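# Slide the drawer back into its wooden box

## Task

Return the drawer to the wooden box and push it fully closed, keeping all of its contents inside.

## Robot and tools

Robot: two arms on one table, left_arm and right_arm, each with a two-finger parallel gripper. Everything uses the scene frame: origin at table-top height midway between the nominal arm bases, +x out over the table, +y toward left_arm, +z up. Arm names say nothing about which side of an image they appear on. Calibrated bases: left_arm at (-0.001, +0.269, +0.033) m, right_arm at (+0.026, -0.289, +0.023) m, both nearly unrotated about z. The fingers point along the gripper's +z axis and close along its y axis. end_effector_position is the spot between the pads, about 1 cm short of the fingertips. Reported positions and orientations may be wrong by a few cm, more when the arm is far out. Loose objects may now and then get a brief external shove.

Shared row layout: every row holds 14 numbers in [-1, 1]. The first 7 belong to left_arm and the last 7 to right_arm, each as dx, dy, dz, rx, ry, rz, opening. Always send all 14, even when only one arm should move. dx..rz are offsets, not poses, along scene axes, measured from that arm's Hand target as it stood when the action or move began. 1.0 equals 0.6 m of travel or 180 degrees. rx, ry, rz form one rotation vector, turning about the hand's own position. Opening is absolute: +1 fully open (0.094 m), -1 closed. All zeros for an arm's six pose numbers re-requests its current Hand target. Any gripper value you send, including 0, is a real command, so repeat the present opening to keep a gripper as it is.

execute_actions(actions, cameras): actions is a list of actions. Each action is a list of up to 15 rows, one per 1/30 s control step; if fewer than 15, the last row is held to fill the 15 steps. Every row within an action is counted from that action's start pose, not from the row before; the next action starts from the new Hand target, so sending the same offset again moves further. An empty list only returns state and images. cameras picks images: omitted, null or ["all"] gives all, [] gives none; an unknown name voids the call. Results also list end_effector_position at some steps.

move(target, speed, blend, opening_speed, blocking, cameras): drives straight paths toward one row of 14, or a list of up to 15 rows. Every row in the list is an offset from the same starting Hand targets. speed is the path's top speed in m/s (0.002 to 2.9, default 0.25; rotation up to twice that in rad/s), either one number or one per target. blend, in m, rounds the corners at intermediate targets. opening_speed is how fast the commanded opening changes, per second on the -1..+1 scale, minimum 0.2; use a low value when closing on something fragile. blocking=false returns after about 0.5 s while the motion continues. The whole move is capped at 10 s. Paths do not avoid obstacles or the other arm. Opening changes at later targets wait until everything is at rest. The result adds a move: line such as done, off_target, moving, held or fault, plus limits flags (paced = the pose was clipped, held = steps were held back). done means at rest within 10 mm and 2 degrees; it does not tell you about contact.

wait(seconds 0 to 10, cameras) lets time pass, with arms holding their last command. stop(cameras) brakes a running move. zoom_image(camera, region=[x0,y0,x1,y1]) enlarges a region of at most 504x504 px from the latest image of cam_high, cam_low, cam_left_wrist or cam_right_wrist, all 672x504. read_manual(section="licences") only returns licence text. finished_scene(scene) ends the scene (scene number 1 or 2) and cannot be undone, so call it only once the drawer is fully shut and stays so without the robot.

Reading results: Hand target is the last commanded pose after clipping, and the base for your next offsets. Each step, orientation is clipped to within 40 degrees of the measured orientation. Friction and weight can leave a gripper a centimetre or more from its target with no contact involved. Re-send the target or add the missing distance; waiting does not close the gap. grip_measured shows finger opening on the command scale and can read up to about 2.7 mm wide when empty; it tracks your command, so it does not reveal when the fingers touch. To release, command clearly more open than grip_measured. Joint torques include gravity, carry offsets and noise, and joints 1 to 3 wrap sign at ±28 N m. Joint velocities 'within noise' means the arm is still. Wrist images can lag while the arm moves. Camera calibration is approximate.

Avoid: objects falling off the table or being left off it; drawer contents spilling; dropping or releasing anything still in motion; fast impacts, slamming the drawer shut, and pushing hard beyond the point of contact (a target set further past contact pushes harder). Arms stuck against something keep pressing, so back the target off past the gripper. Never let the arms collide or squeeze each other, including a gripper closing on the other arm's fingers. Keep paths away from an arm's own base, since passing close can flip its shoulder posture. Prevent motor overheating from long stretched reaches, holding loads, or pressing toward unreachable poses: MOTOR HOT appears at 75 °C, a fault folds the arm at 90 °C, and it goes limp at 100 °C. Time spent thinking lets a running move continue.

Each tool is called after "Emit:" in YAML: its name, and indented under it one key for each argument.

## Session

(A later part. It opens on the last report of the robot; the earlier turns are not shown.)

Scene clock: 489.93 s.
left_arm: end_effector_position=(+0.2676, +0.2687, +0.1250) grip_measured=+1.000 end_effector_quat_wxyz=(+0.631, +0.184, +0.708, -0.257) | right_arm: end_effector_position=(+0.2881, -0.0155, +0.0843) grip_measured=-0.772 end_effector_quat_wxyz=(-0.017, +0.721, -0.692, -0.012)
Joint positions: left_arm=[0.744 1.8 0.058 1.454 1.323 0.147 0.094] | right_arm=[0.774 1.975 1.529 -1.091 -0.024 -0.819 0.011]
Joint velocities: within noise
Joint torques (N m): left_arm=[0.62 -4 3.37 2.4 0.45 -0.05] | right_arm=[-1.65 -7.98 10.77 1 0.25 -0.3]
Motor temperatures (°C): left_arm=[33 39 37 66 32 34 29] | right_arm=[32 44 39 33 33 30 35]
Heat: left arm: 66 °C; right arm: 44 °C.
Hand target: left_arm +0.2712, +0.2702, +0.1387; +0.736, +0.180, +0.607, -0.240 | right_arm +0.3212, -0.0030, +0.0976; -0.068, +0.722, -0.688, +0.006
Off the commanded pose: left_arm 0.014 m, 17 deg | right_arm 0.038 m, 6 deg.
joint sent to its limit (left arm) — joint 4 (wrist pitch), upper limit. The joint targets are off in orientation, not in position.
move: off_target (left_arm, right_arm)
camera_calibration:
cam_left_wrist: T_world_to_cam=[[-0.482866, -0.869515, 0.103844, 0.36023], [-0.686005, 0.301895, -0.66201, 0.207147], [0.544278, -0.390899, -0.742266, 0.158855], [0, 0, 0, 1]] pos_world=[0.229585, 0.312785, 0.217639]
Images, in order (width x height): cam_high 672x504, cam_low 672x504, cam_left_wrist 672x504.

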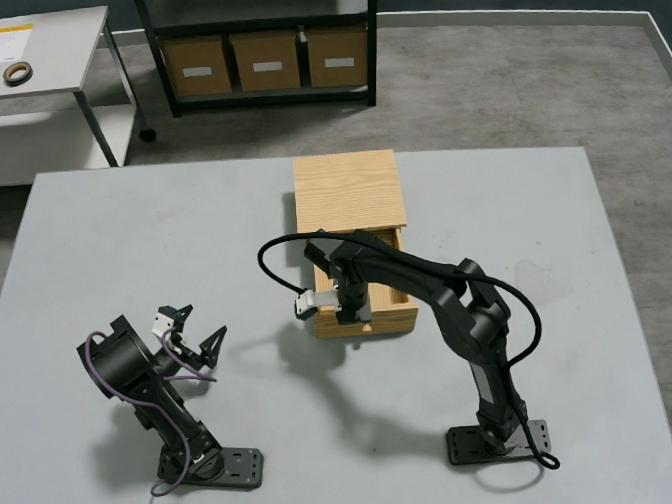

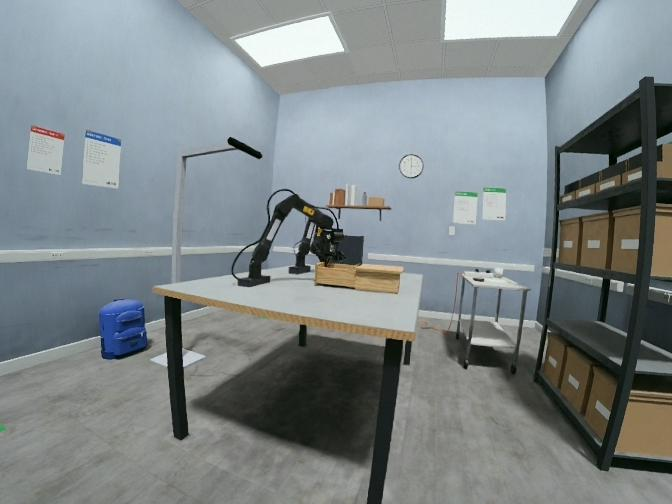

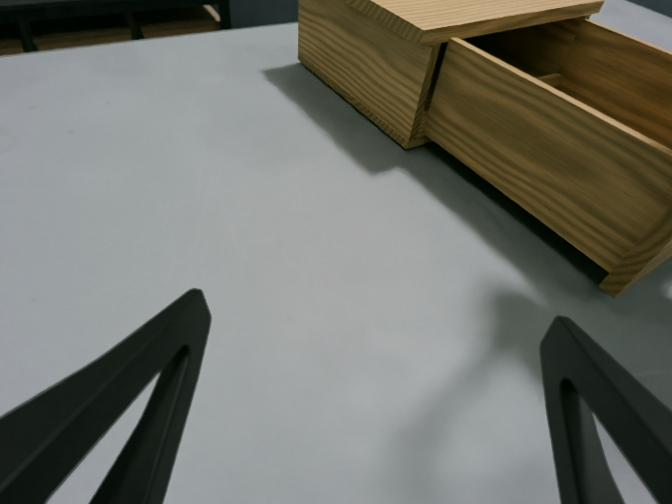

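Emit:
move:
  target: [0,0,0,0,0,0,1,-0.035,0.03,0.0,0,0,0,-1]
  speed: 0.06
  cameras: ["cam_high","cam_left_wrist","cam_low"]

Emit:
zoom_image:
  camera: "cam_left_wrist"
  region: [390, 10, 490, 160]

Emit:
zoom_image:
  camera: "cam_low"
  region: [340, 258, 375, 294]

Emit:
zoom_image:
  camera: "cam_high"
  region: [370, 215, 415, 260]

Scene clock: 500.43 s.
left_arm: end_effector_position=(+0.2676, +0.2687, +0.1250) grip_measured=+1.000 end_effector_quat_wxyz=(+0.631, +0.184, +0.708, -0.257) | right_arm: end_effector_position=(+0.2740, -0.0016, +0.0844) grip_measured=-0.772 end_effector_quat_wxyz=(-0.018, +0.728, -0.685, -0.011)
Joint positions: left_arm=[0.744 1.8 0.058 1.454 1.323 0.147 0.094] | right_arm=[0.828 1.975 1.529 -1.088 -0.021 -0.785 0.011]
Joint velocities: within noise
Joint torques (N m): left_arm=[0.64 -3.99 3.37 2.39 0.45 -0.06] | right_arm=[-0.06 -8.27 10.24 1 0.28 0.11]
Motor temperatures (°C): left_arm=[33 39 37 66 32 34 29] | right_arm=[32 43 39 33 33 30 35]
Heat: left arm: 66 °C; right arm: 43 °C.
Hand target: left_arm +0.2712, +0.2702, +0.1387; +0.736, +0.180, +0.607, -0.240 | right_arm +0.3002, +0.0150, +0.0976; -0.068, +0.722, -0.688, +0.006
Off the commanded pose: left_arm 0.014 m, 17 deg | right_arm 0.034 m, 6 deg.
joint sent to its limit (left arm) — joint 4 (wrist pitch), upper limit. The joint targets are off in orientation, not in position.
move: off_target (left_arm, right_arm)
camera_calibration:
cam_left_wrist: T_world_to_cam=[[-0.482866, -0.869515, 0.103844, 0.36023], [-0.686005, 0.301895, -0.66201, 0.207147], [0.544278, -0.390899, -0.742266, 0.158855], [0, 0, 0, 1]] pos_world=[0.229585, 0.312785, 0.217639]
Images, in order (width x height): cam_high 672x504, cam_low 672x504, cam_left_wrist 672x504.

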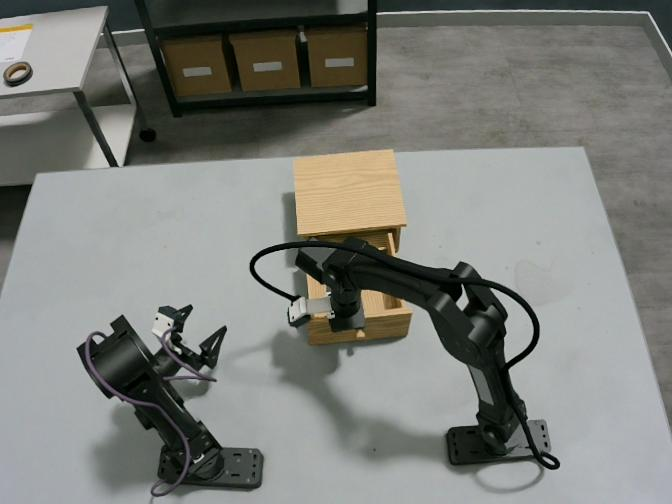

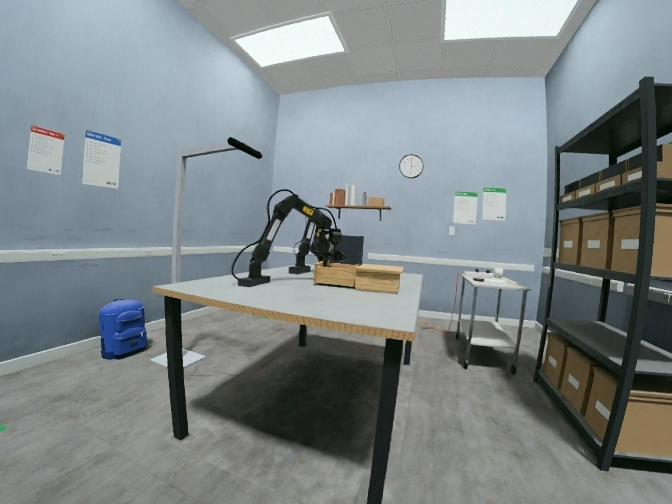

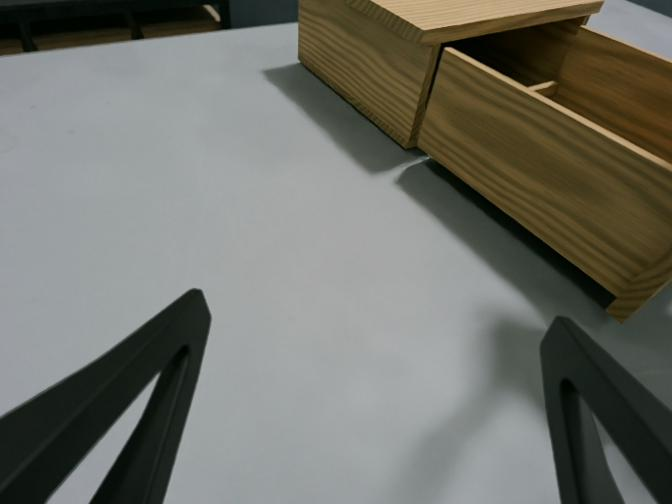

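Scaled by 3.360 from the camera's 672x504 image, which has a finer 960x720 frame.

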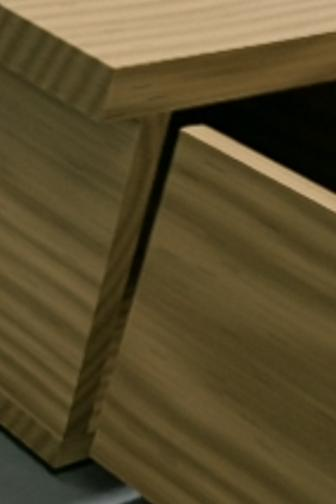

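Scaled by 14.000 from the camera's 672x504 image, which has a finer 960x720 frame.

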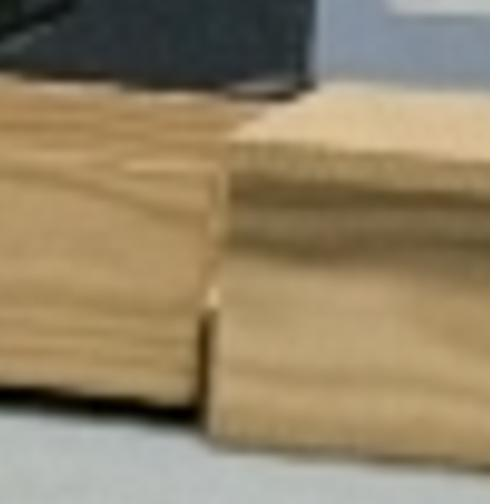

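Scaled by 11.200 from the camera's 672x504 image, which has a finer 960x720 frame.

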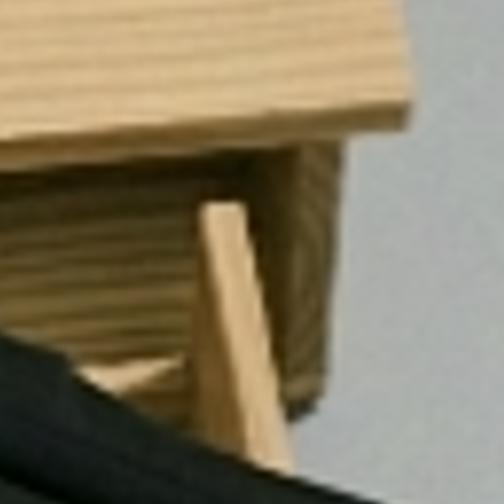

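Emit:
move:
  target:
    - [0,0,0,0,0,0,1,0.01,-0.0087,0.012,0,-0.008,0,-1]
  speed: 0.06
  cameras: ["cam_high","cam_left_wrist","cam_low"]

Emit:
zoom_image:
  camera: "cam_left_wrist"
  region: [390, 10, 490, 160]

Emit:
zoom_image:
  camera: "cam_low"
  region: [340, 258, 375, 294]

Emit:
zoom_image:
  camera: "cam_high"
  region: [370, 215, 415, 260]

Scene clock: 521.23 s.
left_arm: end_effector_position=(+0.2676, +0.2687, +0.1250) grip_measured=+1.000 end_effector_quat_wxyz=(+0.631, +0.184, +0.708, -0.257) | right_arm: end_effector_position=(+0.2789, -0.0059, +0.0843) grip_measured=-0.772 end_effector_quat_wxyz=(-0.018, +0.724, -0.690, -0.004)
Joint positions: left_arm=[0.744 1.8 0.058 1.454 1.323 0.147 0.094] | right_arm=[0.817 1.975 1.529 -1.088 -0.007 -0.784 0.011]
Joint velocities: within noise
Joint torques (N m): left_arm=[0.62 -3.99 3.38 2.39 0.45 -0.05] | right_arm=[-0.57 -9.68 10.11 0.98 0.32 -0.04]
Motor temperatures (°C): left_arm=[33 39 37 67 32 34 29] | right_arm=[32 43 39 33 33 30 35]
Heat: left arm: 67 °C; right arm: 43 °C.
Hand target: left_arm +0.2712, +0.2702, +0.1387; +0.736, +0.180, +0.607, -0.240 | right_arm +0.3062, +0.0098, +0.1048; -0.076, +0.722, -0.688, +0.015
Off the commanded pose: left_arm 0.014 m, 17 deg | right_arm 0.038 m, 7 deg.
joint sent to its limit (left arm) — joint 4 (wrist pitch), upper limit. The joint targets are off in orientation, not in position.
move: off_target (left_arm, right_arm)
camera_calibration:
cam_left_wrist: T_world_to_cam=[[-0.482866, -0.869515, 0.103844, 0.36023], [-0.686005, 0.301895, -0.66201, 0.207147], [0.544278, -0.390899, -0.742266, 0.158855], [0, 0, 0, 1]] pos_world=[0.229585, 0.312785, 0.217639]
Images, in order (width x height): cam_high 672x504, cam_low 672x504, cam_left_wrist 672x504.

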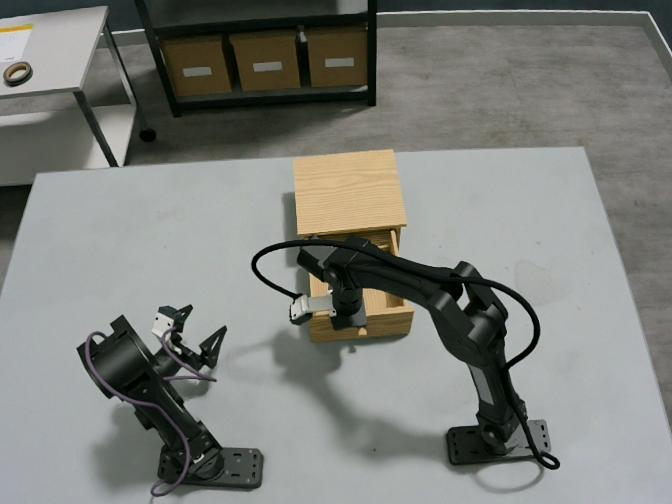

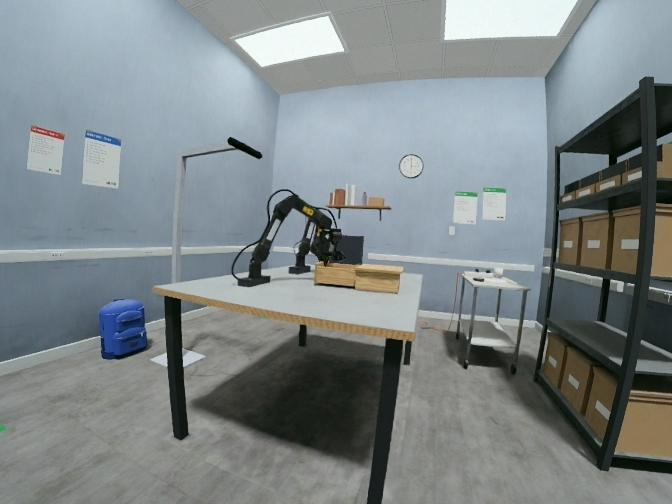

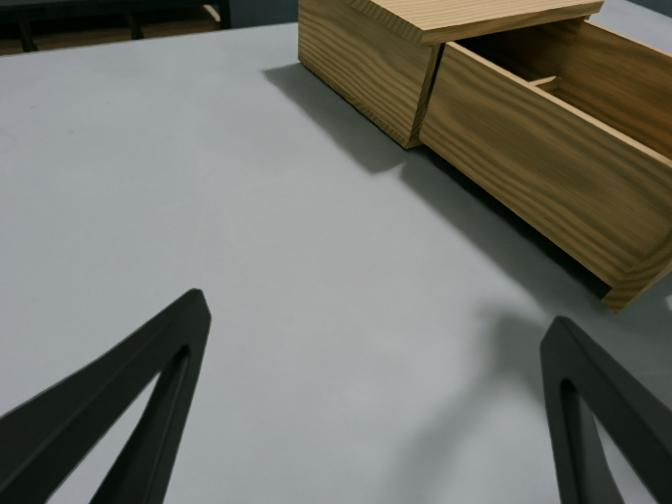

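Scaled by 3.360 from the camera's 672x504 image, which has a finer 960x720 frame.

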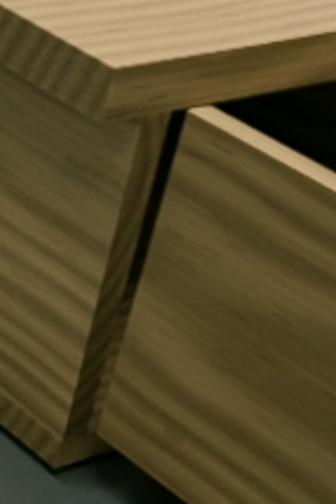

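Scaled by 14.000 from the camera's 672x504 image, which has a finer 960x720 frame.

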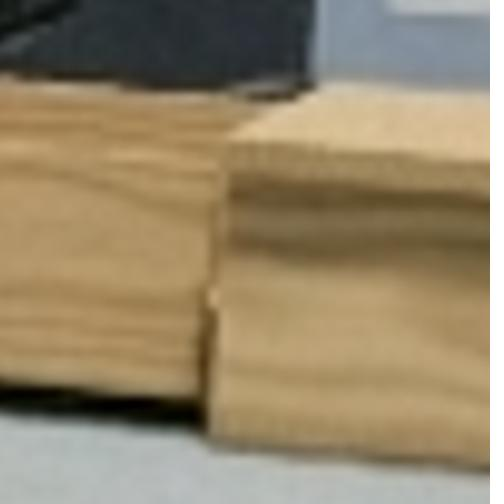

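Scaled by 11.200 from the camera's 672x504 image, which has a finer 960x720 frame.

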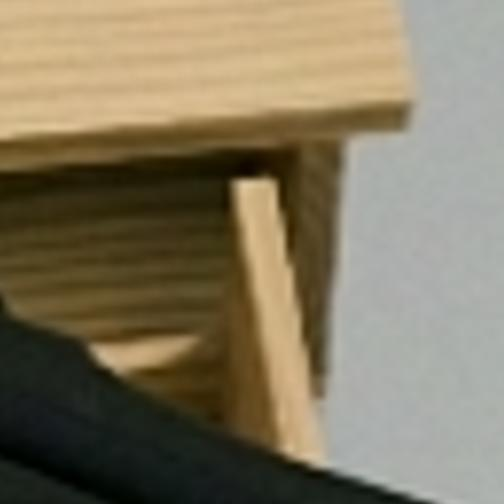

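Emit:
move:
  target:
    - [0,0,0,0,0,0,1,0.0185,0.008,0.002,0,0,0,-1]
  speed: 0.06
  cameras: ["cam_high","cam_left_wrist","cam_low"]

Emit:
zoom_image:
  camera: "cam_left_wrist"
  region: [390, 10, 490, 160]

Emit:
zoom_image:
  camera: "cam_low"
  region: [340, 258, 375, 294]

Emit:
zoom_image:
  camera: "cam_high"
  region: [370, 215, 415, 260]

Scene clock: 536.43 s.
left_arm: end_effector_position=(+0.2676, +0.2687, +0.1250) grip_measured=+1.000 end_effector_quat_wxyz=(+0.631, +0.184, +0.708, -0.257) | right_arm: end_effector_position=(+0.2874, +0.0035, +0.0920) grip_measured=-0.772 end_effector_quat_wxyz=(-0.031, +0.723, -0.690, -0.006)
Joint positions: left_arm=[0.744 1.8 0.058 1.454 1.323 0.147 0.094] | right_arm=[0.816 1.995 1.587 -1.101 -0.01 -0.784 0.011]
Joint velocities: within noise
Joint torques (N m): left_arm=[0.62 -4 3.38 2.4 0.45 -0.06] | right_arm=[-1.09 -8.32 10.76 0.96 0.35 -0.17]
Motor temperatures (°C): left_arm=[33 39 37 67 32 34 29] | right_arm=[32 44 39 33 34 30 35]
Heat: left arm: 67 °C; right arm: 44 °C.
Hand target: left_arm +0.2712, +0.2702, +0.1387; +0.736, +0.180, +0.607, -0.240 | right_arm +0.3173, +0.0146, +0.1060; -0.076, +0.722, -0.688, +0.015
Off the commanded pose: left_arm 0.014 m, 17 deg | right_arm 0.035 m, 6 deg.
joint sent to its limit (left arm) — joint 4 (wrist pitch), upper limit. The joint targets are off in orientation, not in position.
move: off_target (left_arm, right_arm)
camera_calibration:
cam_left_wrist: T_world_to_cam=[[-0.482866, -0.869515, 0.103844, 0.36023], [-0.686005, 0.301895, -0.66201, 0.207147], [0.544278, -0.390899, -0.742266, 0.158855], [0, 0, 0, 1]] pos_world=[0.229585, 0.312785, 0.217639]
Images, in order (width x height): cam_high 672x504, cam_low 672x504, cam_left_wrist 672x504.

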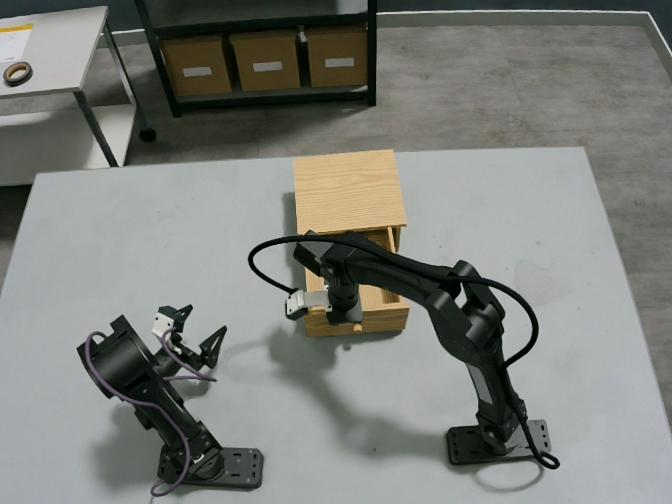

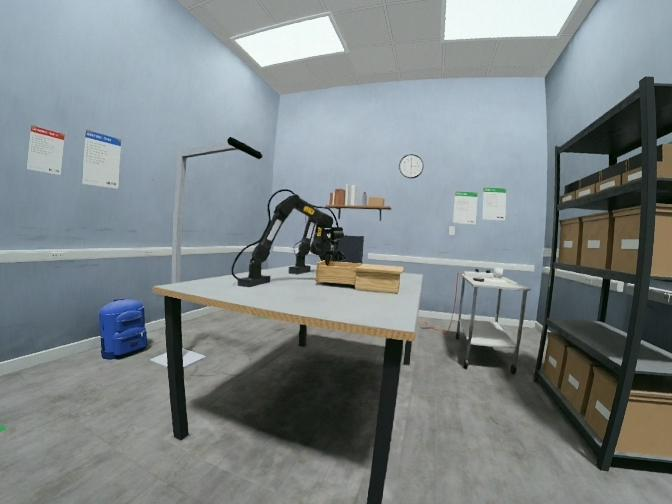

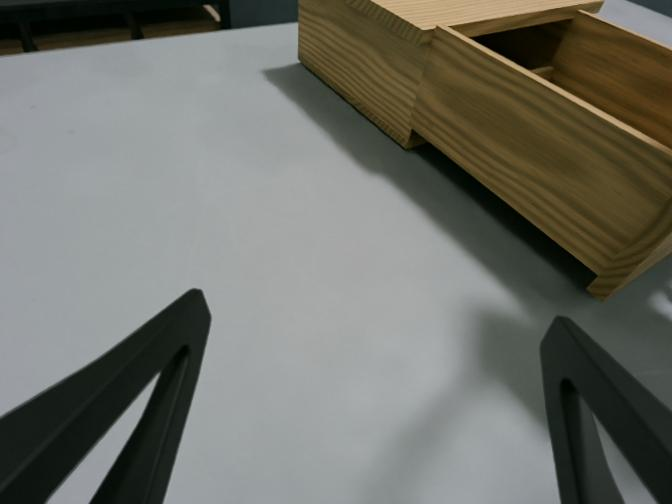

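Scaled by 3.360 from the camera's 672x504 image, which has a finer 960x720 frame.

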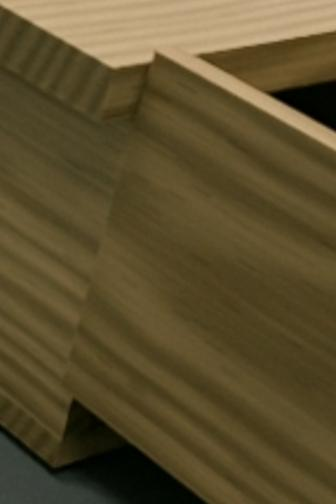

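Scaled by 14.000 from the camera's 672x504 image, which has a finer 960x720 frame.

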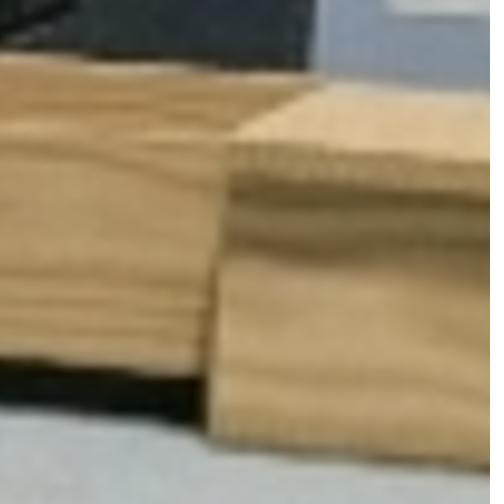

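Scaled by 11.200 from the camera's 672x504 image, which has a finer 960x720 frame.

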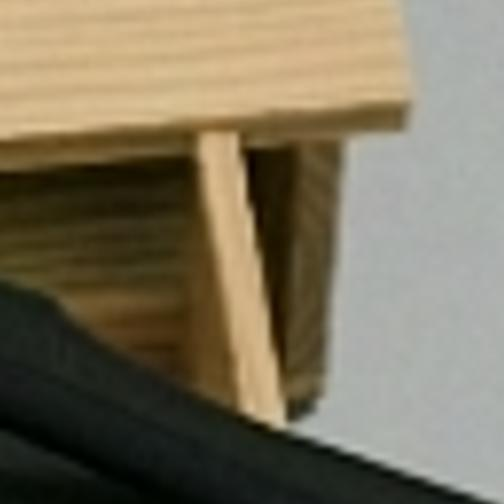

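Emit:
move:
  target:
    - [0,0,0,0,0,0,1,0.002,-0.0087,-0.030,0,0,0,-1]
  speed: 0.06
  cameras: ["cam_high","cam_left_wrist","cam_low"]

Emit:
zoom_image:
  camera: "cam_left_wrist"
  region: [390, 10, 490, 160]

Emit:
zoom_image:
  camera: "cam_low"
  region: [340, 258, 375, 294]

Emit:
zoom_image:
  camera: "cam_high"
  region: [370, 215, 415, 260]

Scene clock: 553.17 s.
left_arm: end_effector_position=(+0.2676, +0.2687, +0.1250) grip_measured=+1.000 end_effector_quat_wxyz=(+0.631, +0.184, +0.708, -0.257) | right_arm: end_effector_position=(+0.2875, +0.0034, +0.0920) grip_measured=-0.772 end_effector_quat_wxyz=(-0.031, +0.723, -0.690, -0.007)
Joint positions: left_arm=[0.744 1.8 0.058 1.454 1.323 0.147 0.094] | right_arm=[0.814 1.995 1.587 -1.101 -0.013 -0.784 0.011]
Joint velocities: within noise
Joint torques (N m): left_arm=[0.62 -3.99 3.38 2.39 0.45 -0.05] | right_arm=[-1.96 -8.14 5.42 1.56 0.36 -0.32]
Motor temperatures (°C): left_arm=[33 38 37 68 32 34 29] | right_arm=[32 42 41 33 34 30 35]
Heat: left arm: 68 °C; right arm: 42 °C.
Hand target: left_arm +0.2712, +0.2702, +0.1387; +0.736, +0.180, +0.607, -0.240 | right_arm +0.3185, +0.0094, +0.0880; -0.076, +0.722, -0.688, +0.015
Off the commanded pose: left_arm 0.014 m, 17 deg | right_arm 0.032 m, 6 deg.
joint sent to its limit (left arm) — joint 4 (wrist pitch), upper limit. The joint targets are off in orientation, not in position.
move: off_target (left_arm, right_arm)
camera_calibration:
cam_left_wrist: T_world_to_cam=[[-0.482866, -0.869515, 0.103844, 0.36023], [-0.686005, 0.301895, -0.66201, 0.207147], [0.544278, -0.390899, -0.742266, 0.158855], [0, 0, 0, 1]] pos_world=[0.229585, 0.312785, 0.217639]
Images, in order (width x height): cam_high 672x504, cam_low 672x504, cam_left_wrist 672x504.

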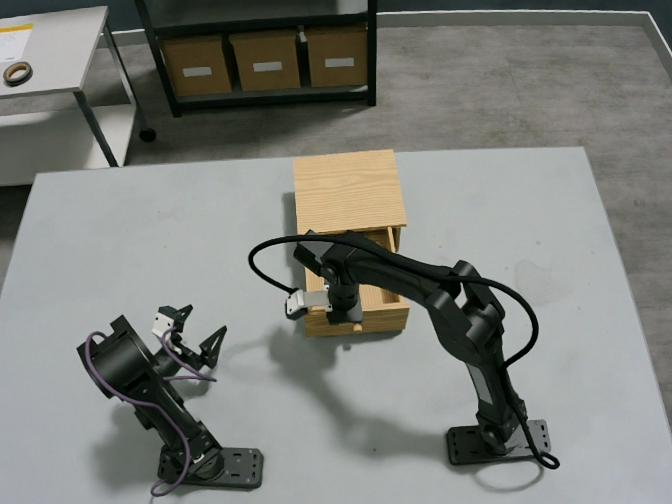

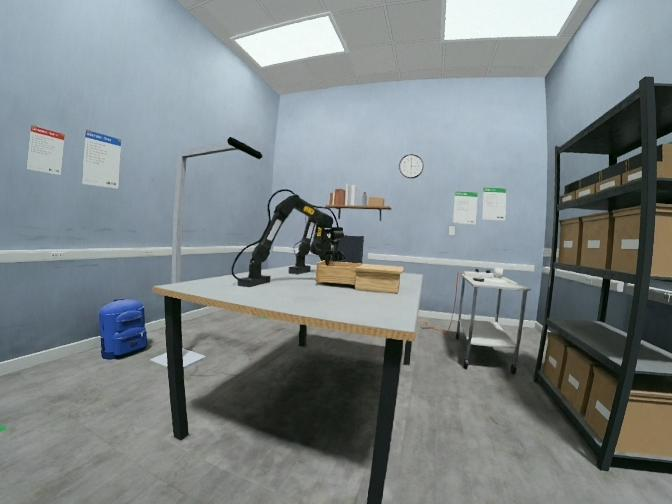

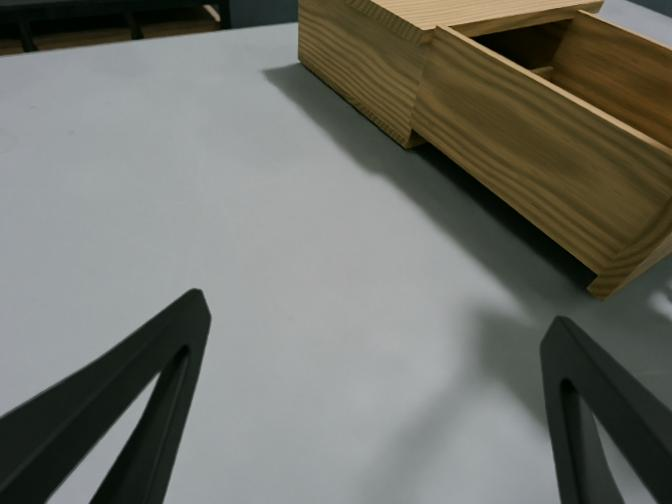

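Scaled by 3.360 from the camera's 672x504 image, which has a finer 960x720 frame.

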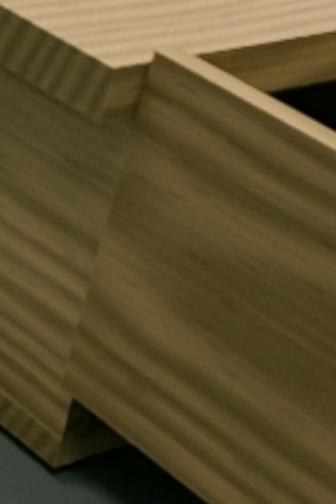

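Scaled by 14.000 from the camera's 672x504 image, which has a finer 960x720 frame.

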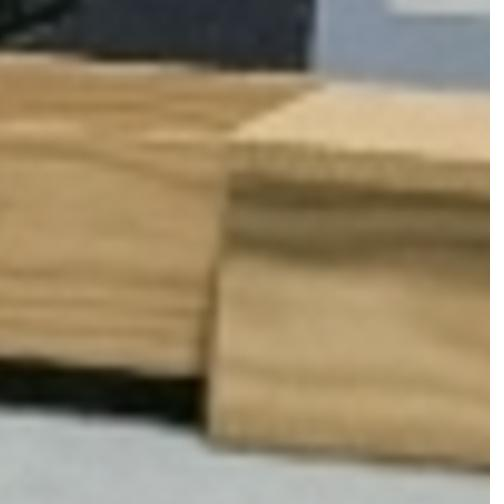

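Scaled by 11.200 from the camera's 672x504 image, which has a finer 960x720 frame.

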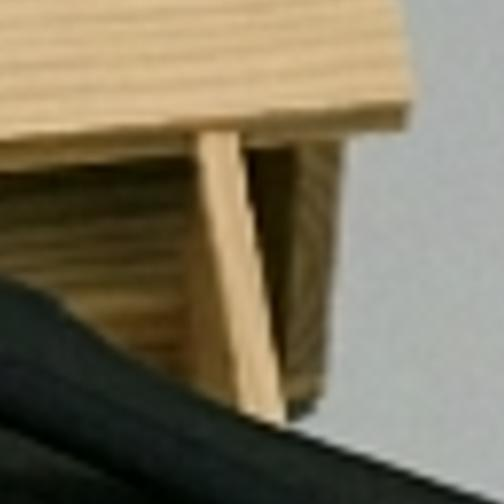

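Emit:
move:
  target:
    - [0,0,0,0,0,0,1,-0.095,-0.03,0.01,0,0,0,-1]
  speed: 0.08
  cameras: ["cam_high","cam_left_wrist"]

Emit:
zoom_image:
  camera: "cam_high"
  region: [280, 200, 430, 370]

Scene clock: 569.90 s.
left_arm: end_effector_position=(+0.2676, +0.2687, +0.1250) grip_measured=+1.000 end_effector_quat_wxyz=(+0.631, +0.184, +0.708, -0.257) | right_arm: end_effector_position=(+0.2468, -0.0170, +0.0722) grip_measured=-0.772 end_effector_quat_wxyz=(-0.019, +0.730, -0.683, +0.005)
Joint positions: left_arm=[0.744 1.8 0.058 1.454 1.323 0.147 0.094] | right_arm=[0.874 1.879 1.346 -1.002 0.013 -0.745 0.011]
Joint velocities: within noise
Joint torques (N m): left_arm=[0.64 -4 3.41 2.39 0.45 -0.05] | right_arm=[0.25 -12.72 5.15 1.05 0.23 0.13]
Motor temperatures (°C): left_arm=[33 38 37 68 32 34 29] | right_arm=[32 41 39 34 34 30 36]
Heat: left arm: 68 °C; right arm: 41 °C.
Hand target: left_arm +0.2712, +0.2702, +0.1387; +0.736, +0.180, +0.607, -0.240 | right_arm +0.2615, -0.0086, +0.0940; -0.076, +0.722, -0.688, +0.015
Off the commanded pose: left_arm 0.014 m, 17 deg | right_arm 0.028 m, 7 deg.
joint sent to its limit (left arm) — joint 4 (wrist pitch), upper limit. The joint targets are off in orientation, not in position.
move: off_target (left_arm, right_arm)
camera_calibration:
cam_left_wrist: T_world_to_cam=[[-0.482866, -0.869515, 0.103844, 0.36023], [-0.686005, 0.301895, -0.66201, 0.207147], [0.544278, -0.390899, -0.742266, 0.158855], [0, 0, 0, 1]] pos_world=[0.229585, 0.312785, 0.217639]
Images, in order (width x height): cam_high 672x504, cam_left_wrist 672x504.

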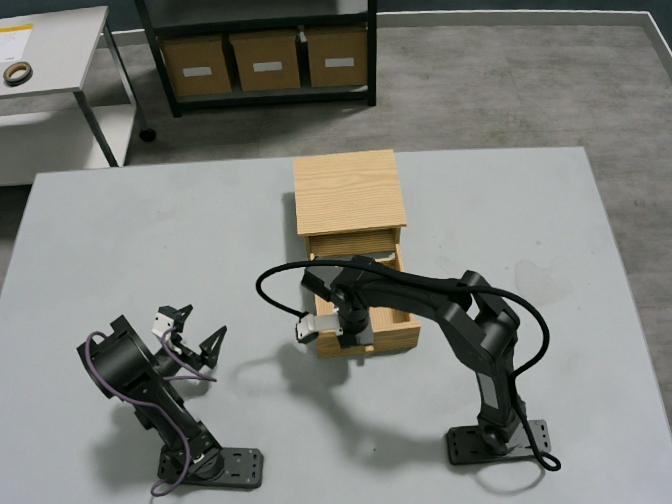

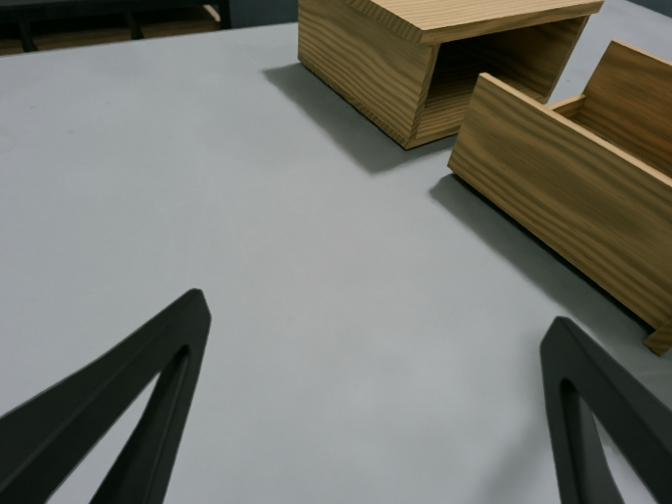

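Scaled by 2.965 from the camera's 672x504 image, which has a finer 960x720 frame.

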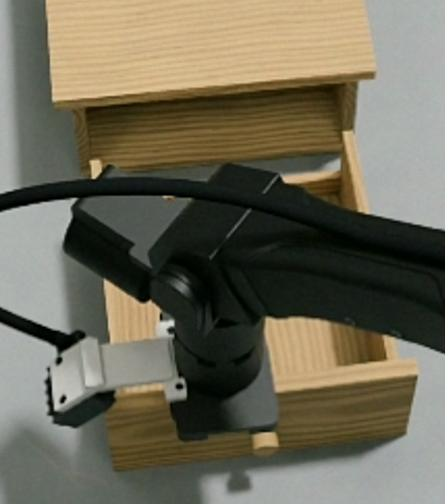

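Emit:
move:
  target:
    - [0,0,0,0,0,0,1,0.0655,0.031,0.015,0,0,0,-1]
  speed: 0.08
  cameras: ["cam_high","cam_left_wrist","cam_low"]

Emit:
zoom_image:
  camera: "cam_left_wrist"
  region: [390, 10, 490, 160]

Emit:
zoom_image:
  camera: "cam_low"
  region: [340, 258, 375, 294]

Emit:
zoom_image:
  camera: "cam_high"
  region: [370, 215, 415, 260]

Scene clock: 579.07 s.
left_arm: end_effector_position=(+0.2676, +0.2687, +0.1250) grip_measured=+1.000 end_effector_quat_wxyz=(+0.631, +0.184, +0.708, -0.257) | right_arm: end_effector_position=(+0.2823, +0.0014, +0.0882) grip_measured=-0.772 end_effector_quat_wxyz=(-0.047, +0.720, -0.692, +0.003)
Joint positions: left_arm=[0.744 1.8 0.058 1.454 1.323 0.147 0.094] | right_arm=[0.831 1.949 1.504 -1.032 0.01 -0.761 0.011]
Joint velocities: within noise
Joint torques (N m): left_arm=[0.65 -3.99 3.4 2.39 0.45 -0.06] | right_arm=[-0.59 -8.31 10.36 0.71 0.21 -0.19]
Motor temperatures (°C): left_arm=[33 38 37 68 32 34 29] | right_arm=[32 43 39 34 34 30 36]
Heat: left arm: 68 °C; right arm: 43 °C.
Hand target: left_arm +0.2712, +0.2702, +0.1387; +0.736, +0.180, +0.607, -0.240 | right_arm +0.3008, +0.0100, +0.1030; -0.076, +0.722, -0.688, +0.015
Off the commanded pose: left_arm 0.014 m, 17 deg | right_arm 0.025 m, 4 deg.
joint sent to its limit (left arm) — joint 4 (wrist pitch), upper limit. The joint targets are off in orientation, not in position.
move: off_target (left_arm, right_arm)
camera_calibration:
cam_left_wrist: T_world_to_cam=[[-0.482866, -0.869515, 0.103844, 0.36023], [-0.686005, 0.301895, -0.66201, 0.207147], [0.544278, -0.390899, -0.742266, 0.158855], [0, 0, 0, 1]] pos_world=[0.229585, 0.312785, 0.217639]
Images, in order (width x height): cam_high 672x504, cam_low 672x504, cam_left_wrist 672x504.

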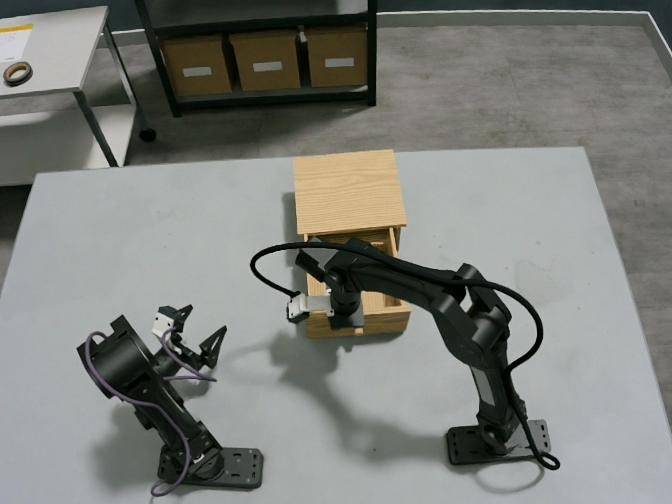

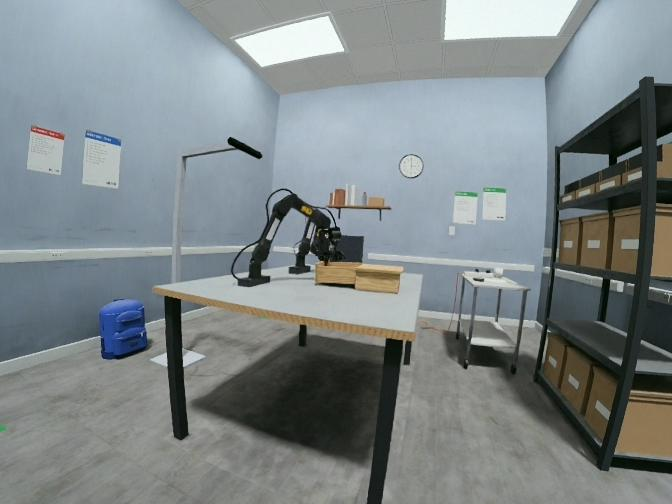

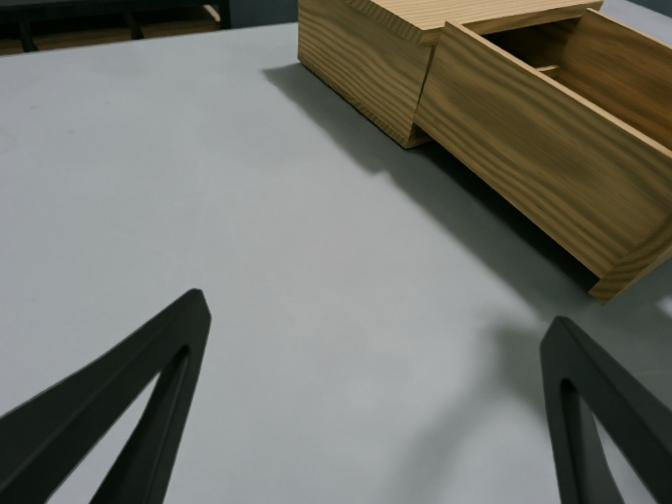

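Scaled by 3.360 from the camera's 672x504 image, which has a finer 960x720 frame.

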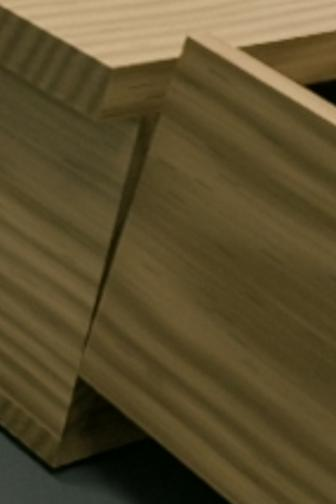

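Scaled by 14.000 from the camera's 672x504 image, which has a finer 960x720 frame.

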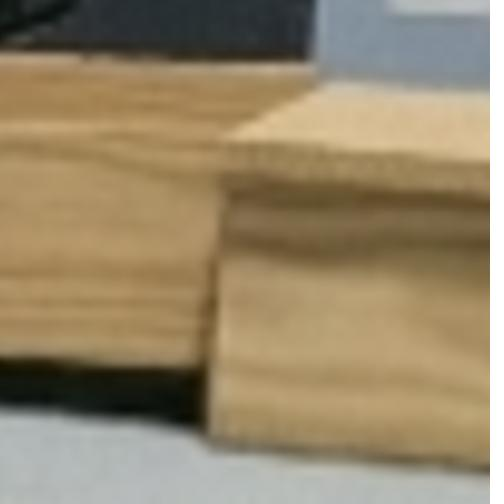

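Scaled by 11.200 from the camera's 672x504 image, which has a finer 960x720 frame.

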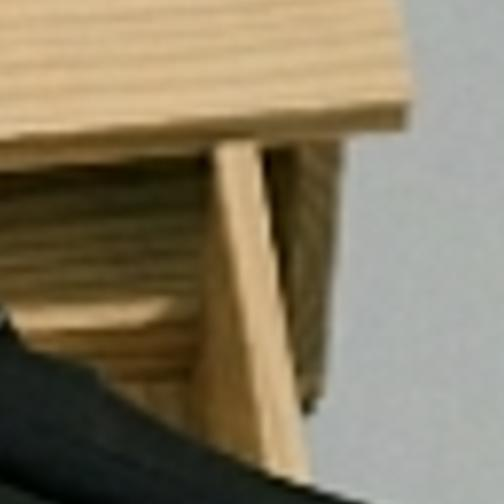

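Emit:
move:
  target:
    - [0,0,0,0,0,0,1,-0.0655,-0.031,-0.015,0,0.007,0,-1]
    - [0,0,0,0,0,0,1,-0.0152,-0.0202,-0.0108,0,0.014,0,-1]
  speed: 0.08
  cameras: ["cam_high","cam_left_wrist","cam_low"]

Emit:
zoom_image:
  camera: "cam_left_wrist"
  region: [390, 10, 490, 160]

Emit:
zoom_image:
  camera: "cam_low"
  region: [340, 258, 375, 294]

Emit:
zoom_image:
  camera: "cam_high"
  region: [370, 215, 415, 260]

Scene clock: 590.63 s.
left_arm: end_effector_position=(+0.2676, +0.2687, +0.1250) grip_measured=+1.000 end_effector_quat_wxyz=(+0.631, +0.184, +0.708, -0.257) | right_arm: end_effector_position=(+0.2789, -0.0129, +0.0852) grip_measured=-0.772 end_effector_quat_wxyz=(-0.037, +0.715, -0.698, -0.009)
Joint positions: left_arm=[0.744 1.8 0.058 1.454 1.323 0.147 0.094] | right_arm=[0.8 1.922 1.455 -1.031 -0.016 -0.776 0.011]
Joint velocities: within noise
Joint torques (N m): left_arm=[0.64 -3.99 3.4 2.4 0.45 -0.06] | right_arm=[0.03 -7.91 9.65 0.68 0.11 -0.2]
Motor temperatures (°C): left_arm=[33 38 37 69 32 34 29] | right_arm=[32 42 41 33 33 30 36]
Heat: left arm: 69 °C; right arm: 42 °C.
Hand target: left_arm +0.2712, +0.2702, +0.1387; +0.736, +0.180, +0.607, -0.240 | right_arm +0.2917, -0.0021, +0.0965; -0.061, +0.722, -0.689, -0.001
Off the commanded pose: left_arm 0.014 m, 17 deg | right_arm 0.020 m, 3 deg.
joint sent to its limit (left arm) — joint 4 (wrist pitch), upper limit. The joint targets are off in orientation, not in position.
move: off_target (left_arm, right_arm)
camera_calibration:
cam_left_wrist: T_world_to_cam=[[-0.482866, -0.869515, 0.103844, 0.36023], [-0.686005, 0.301895, -0.66201, 0.207147], [0.544278, -0.390899, -0.742266, 0.158855], [0, 0, 0, 1]] pos_world=[0.229585, 0.312785, 0.217639]
Images, in order (width x height): cam_high 672x504, cam_low 672x504, cam_left_wrist 672x504.

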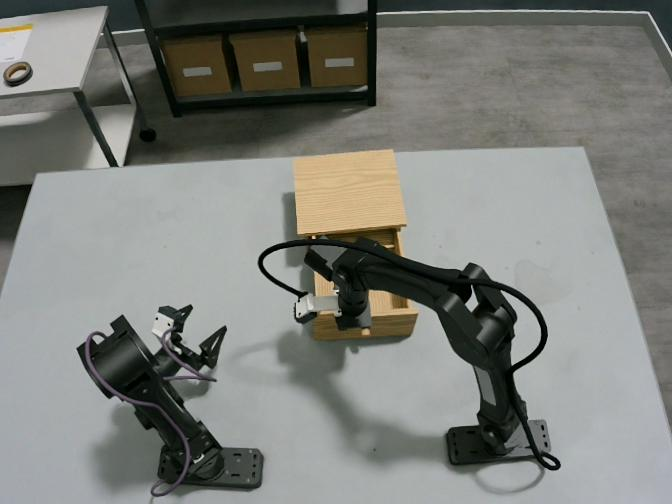

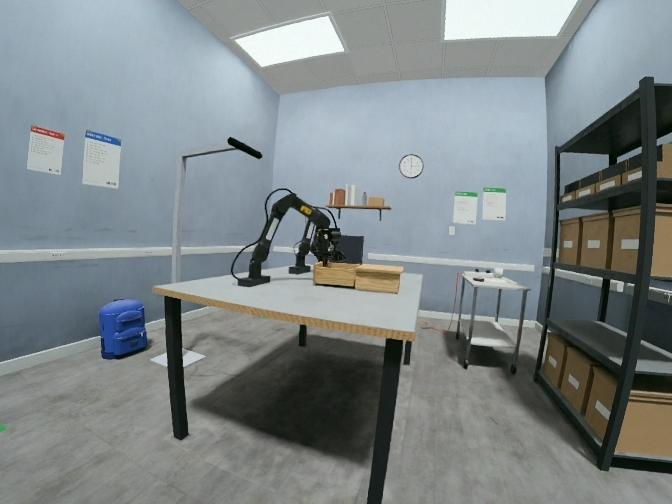

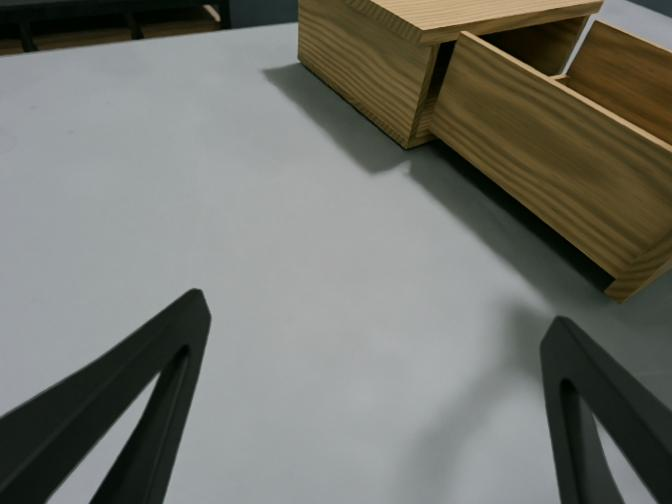

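Scaled by 3.360 from the camera's 672x504 image, which has a finer 960x720 frame.

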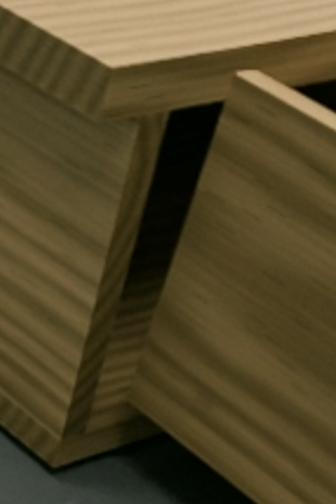

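Scaled by 14.000 from the camera's 672x504 image, which has a finer 960x720 frame.

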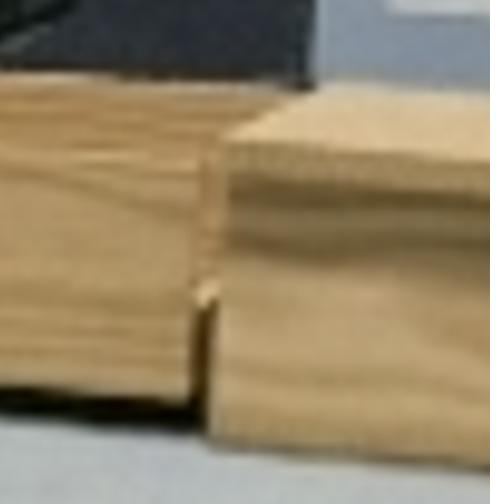

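Scaled by 11.200 from the camera's 672x504 image, which has a finer 960x720 frame.

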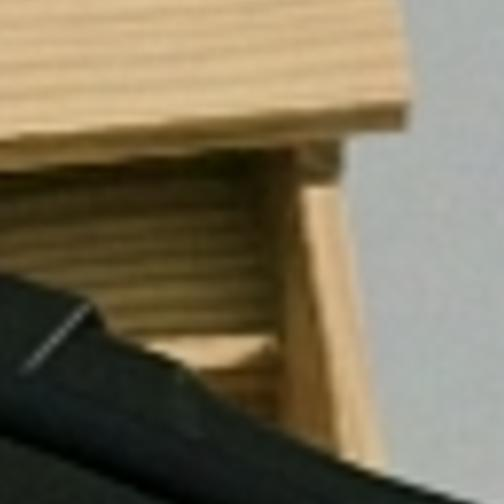

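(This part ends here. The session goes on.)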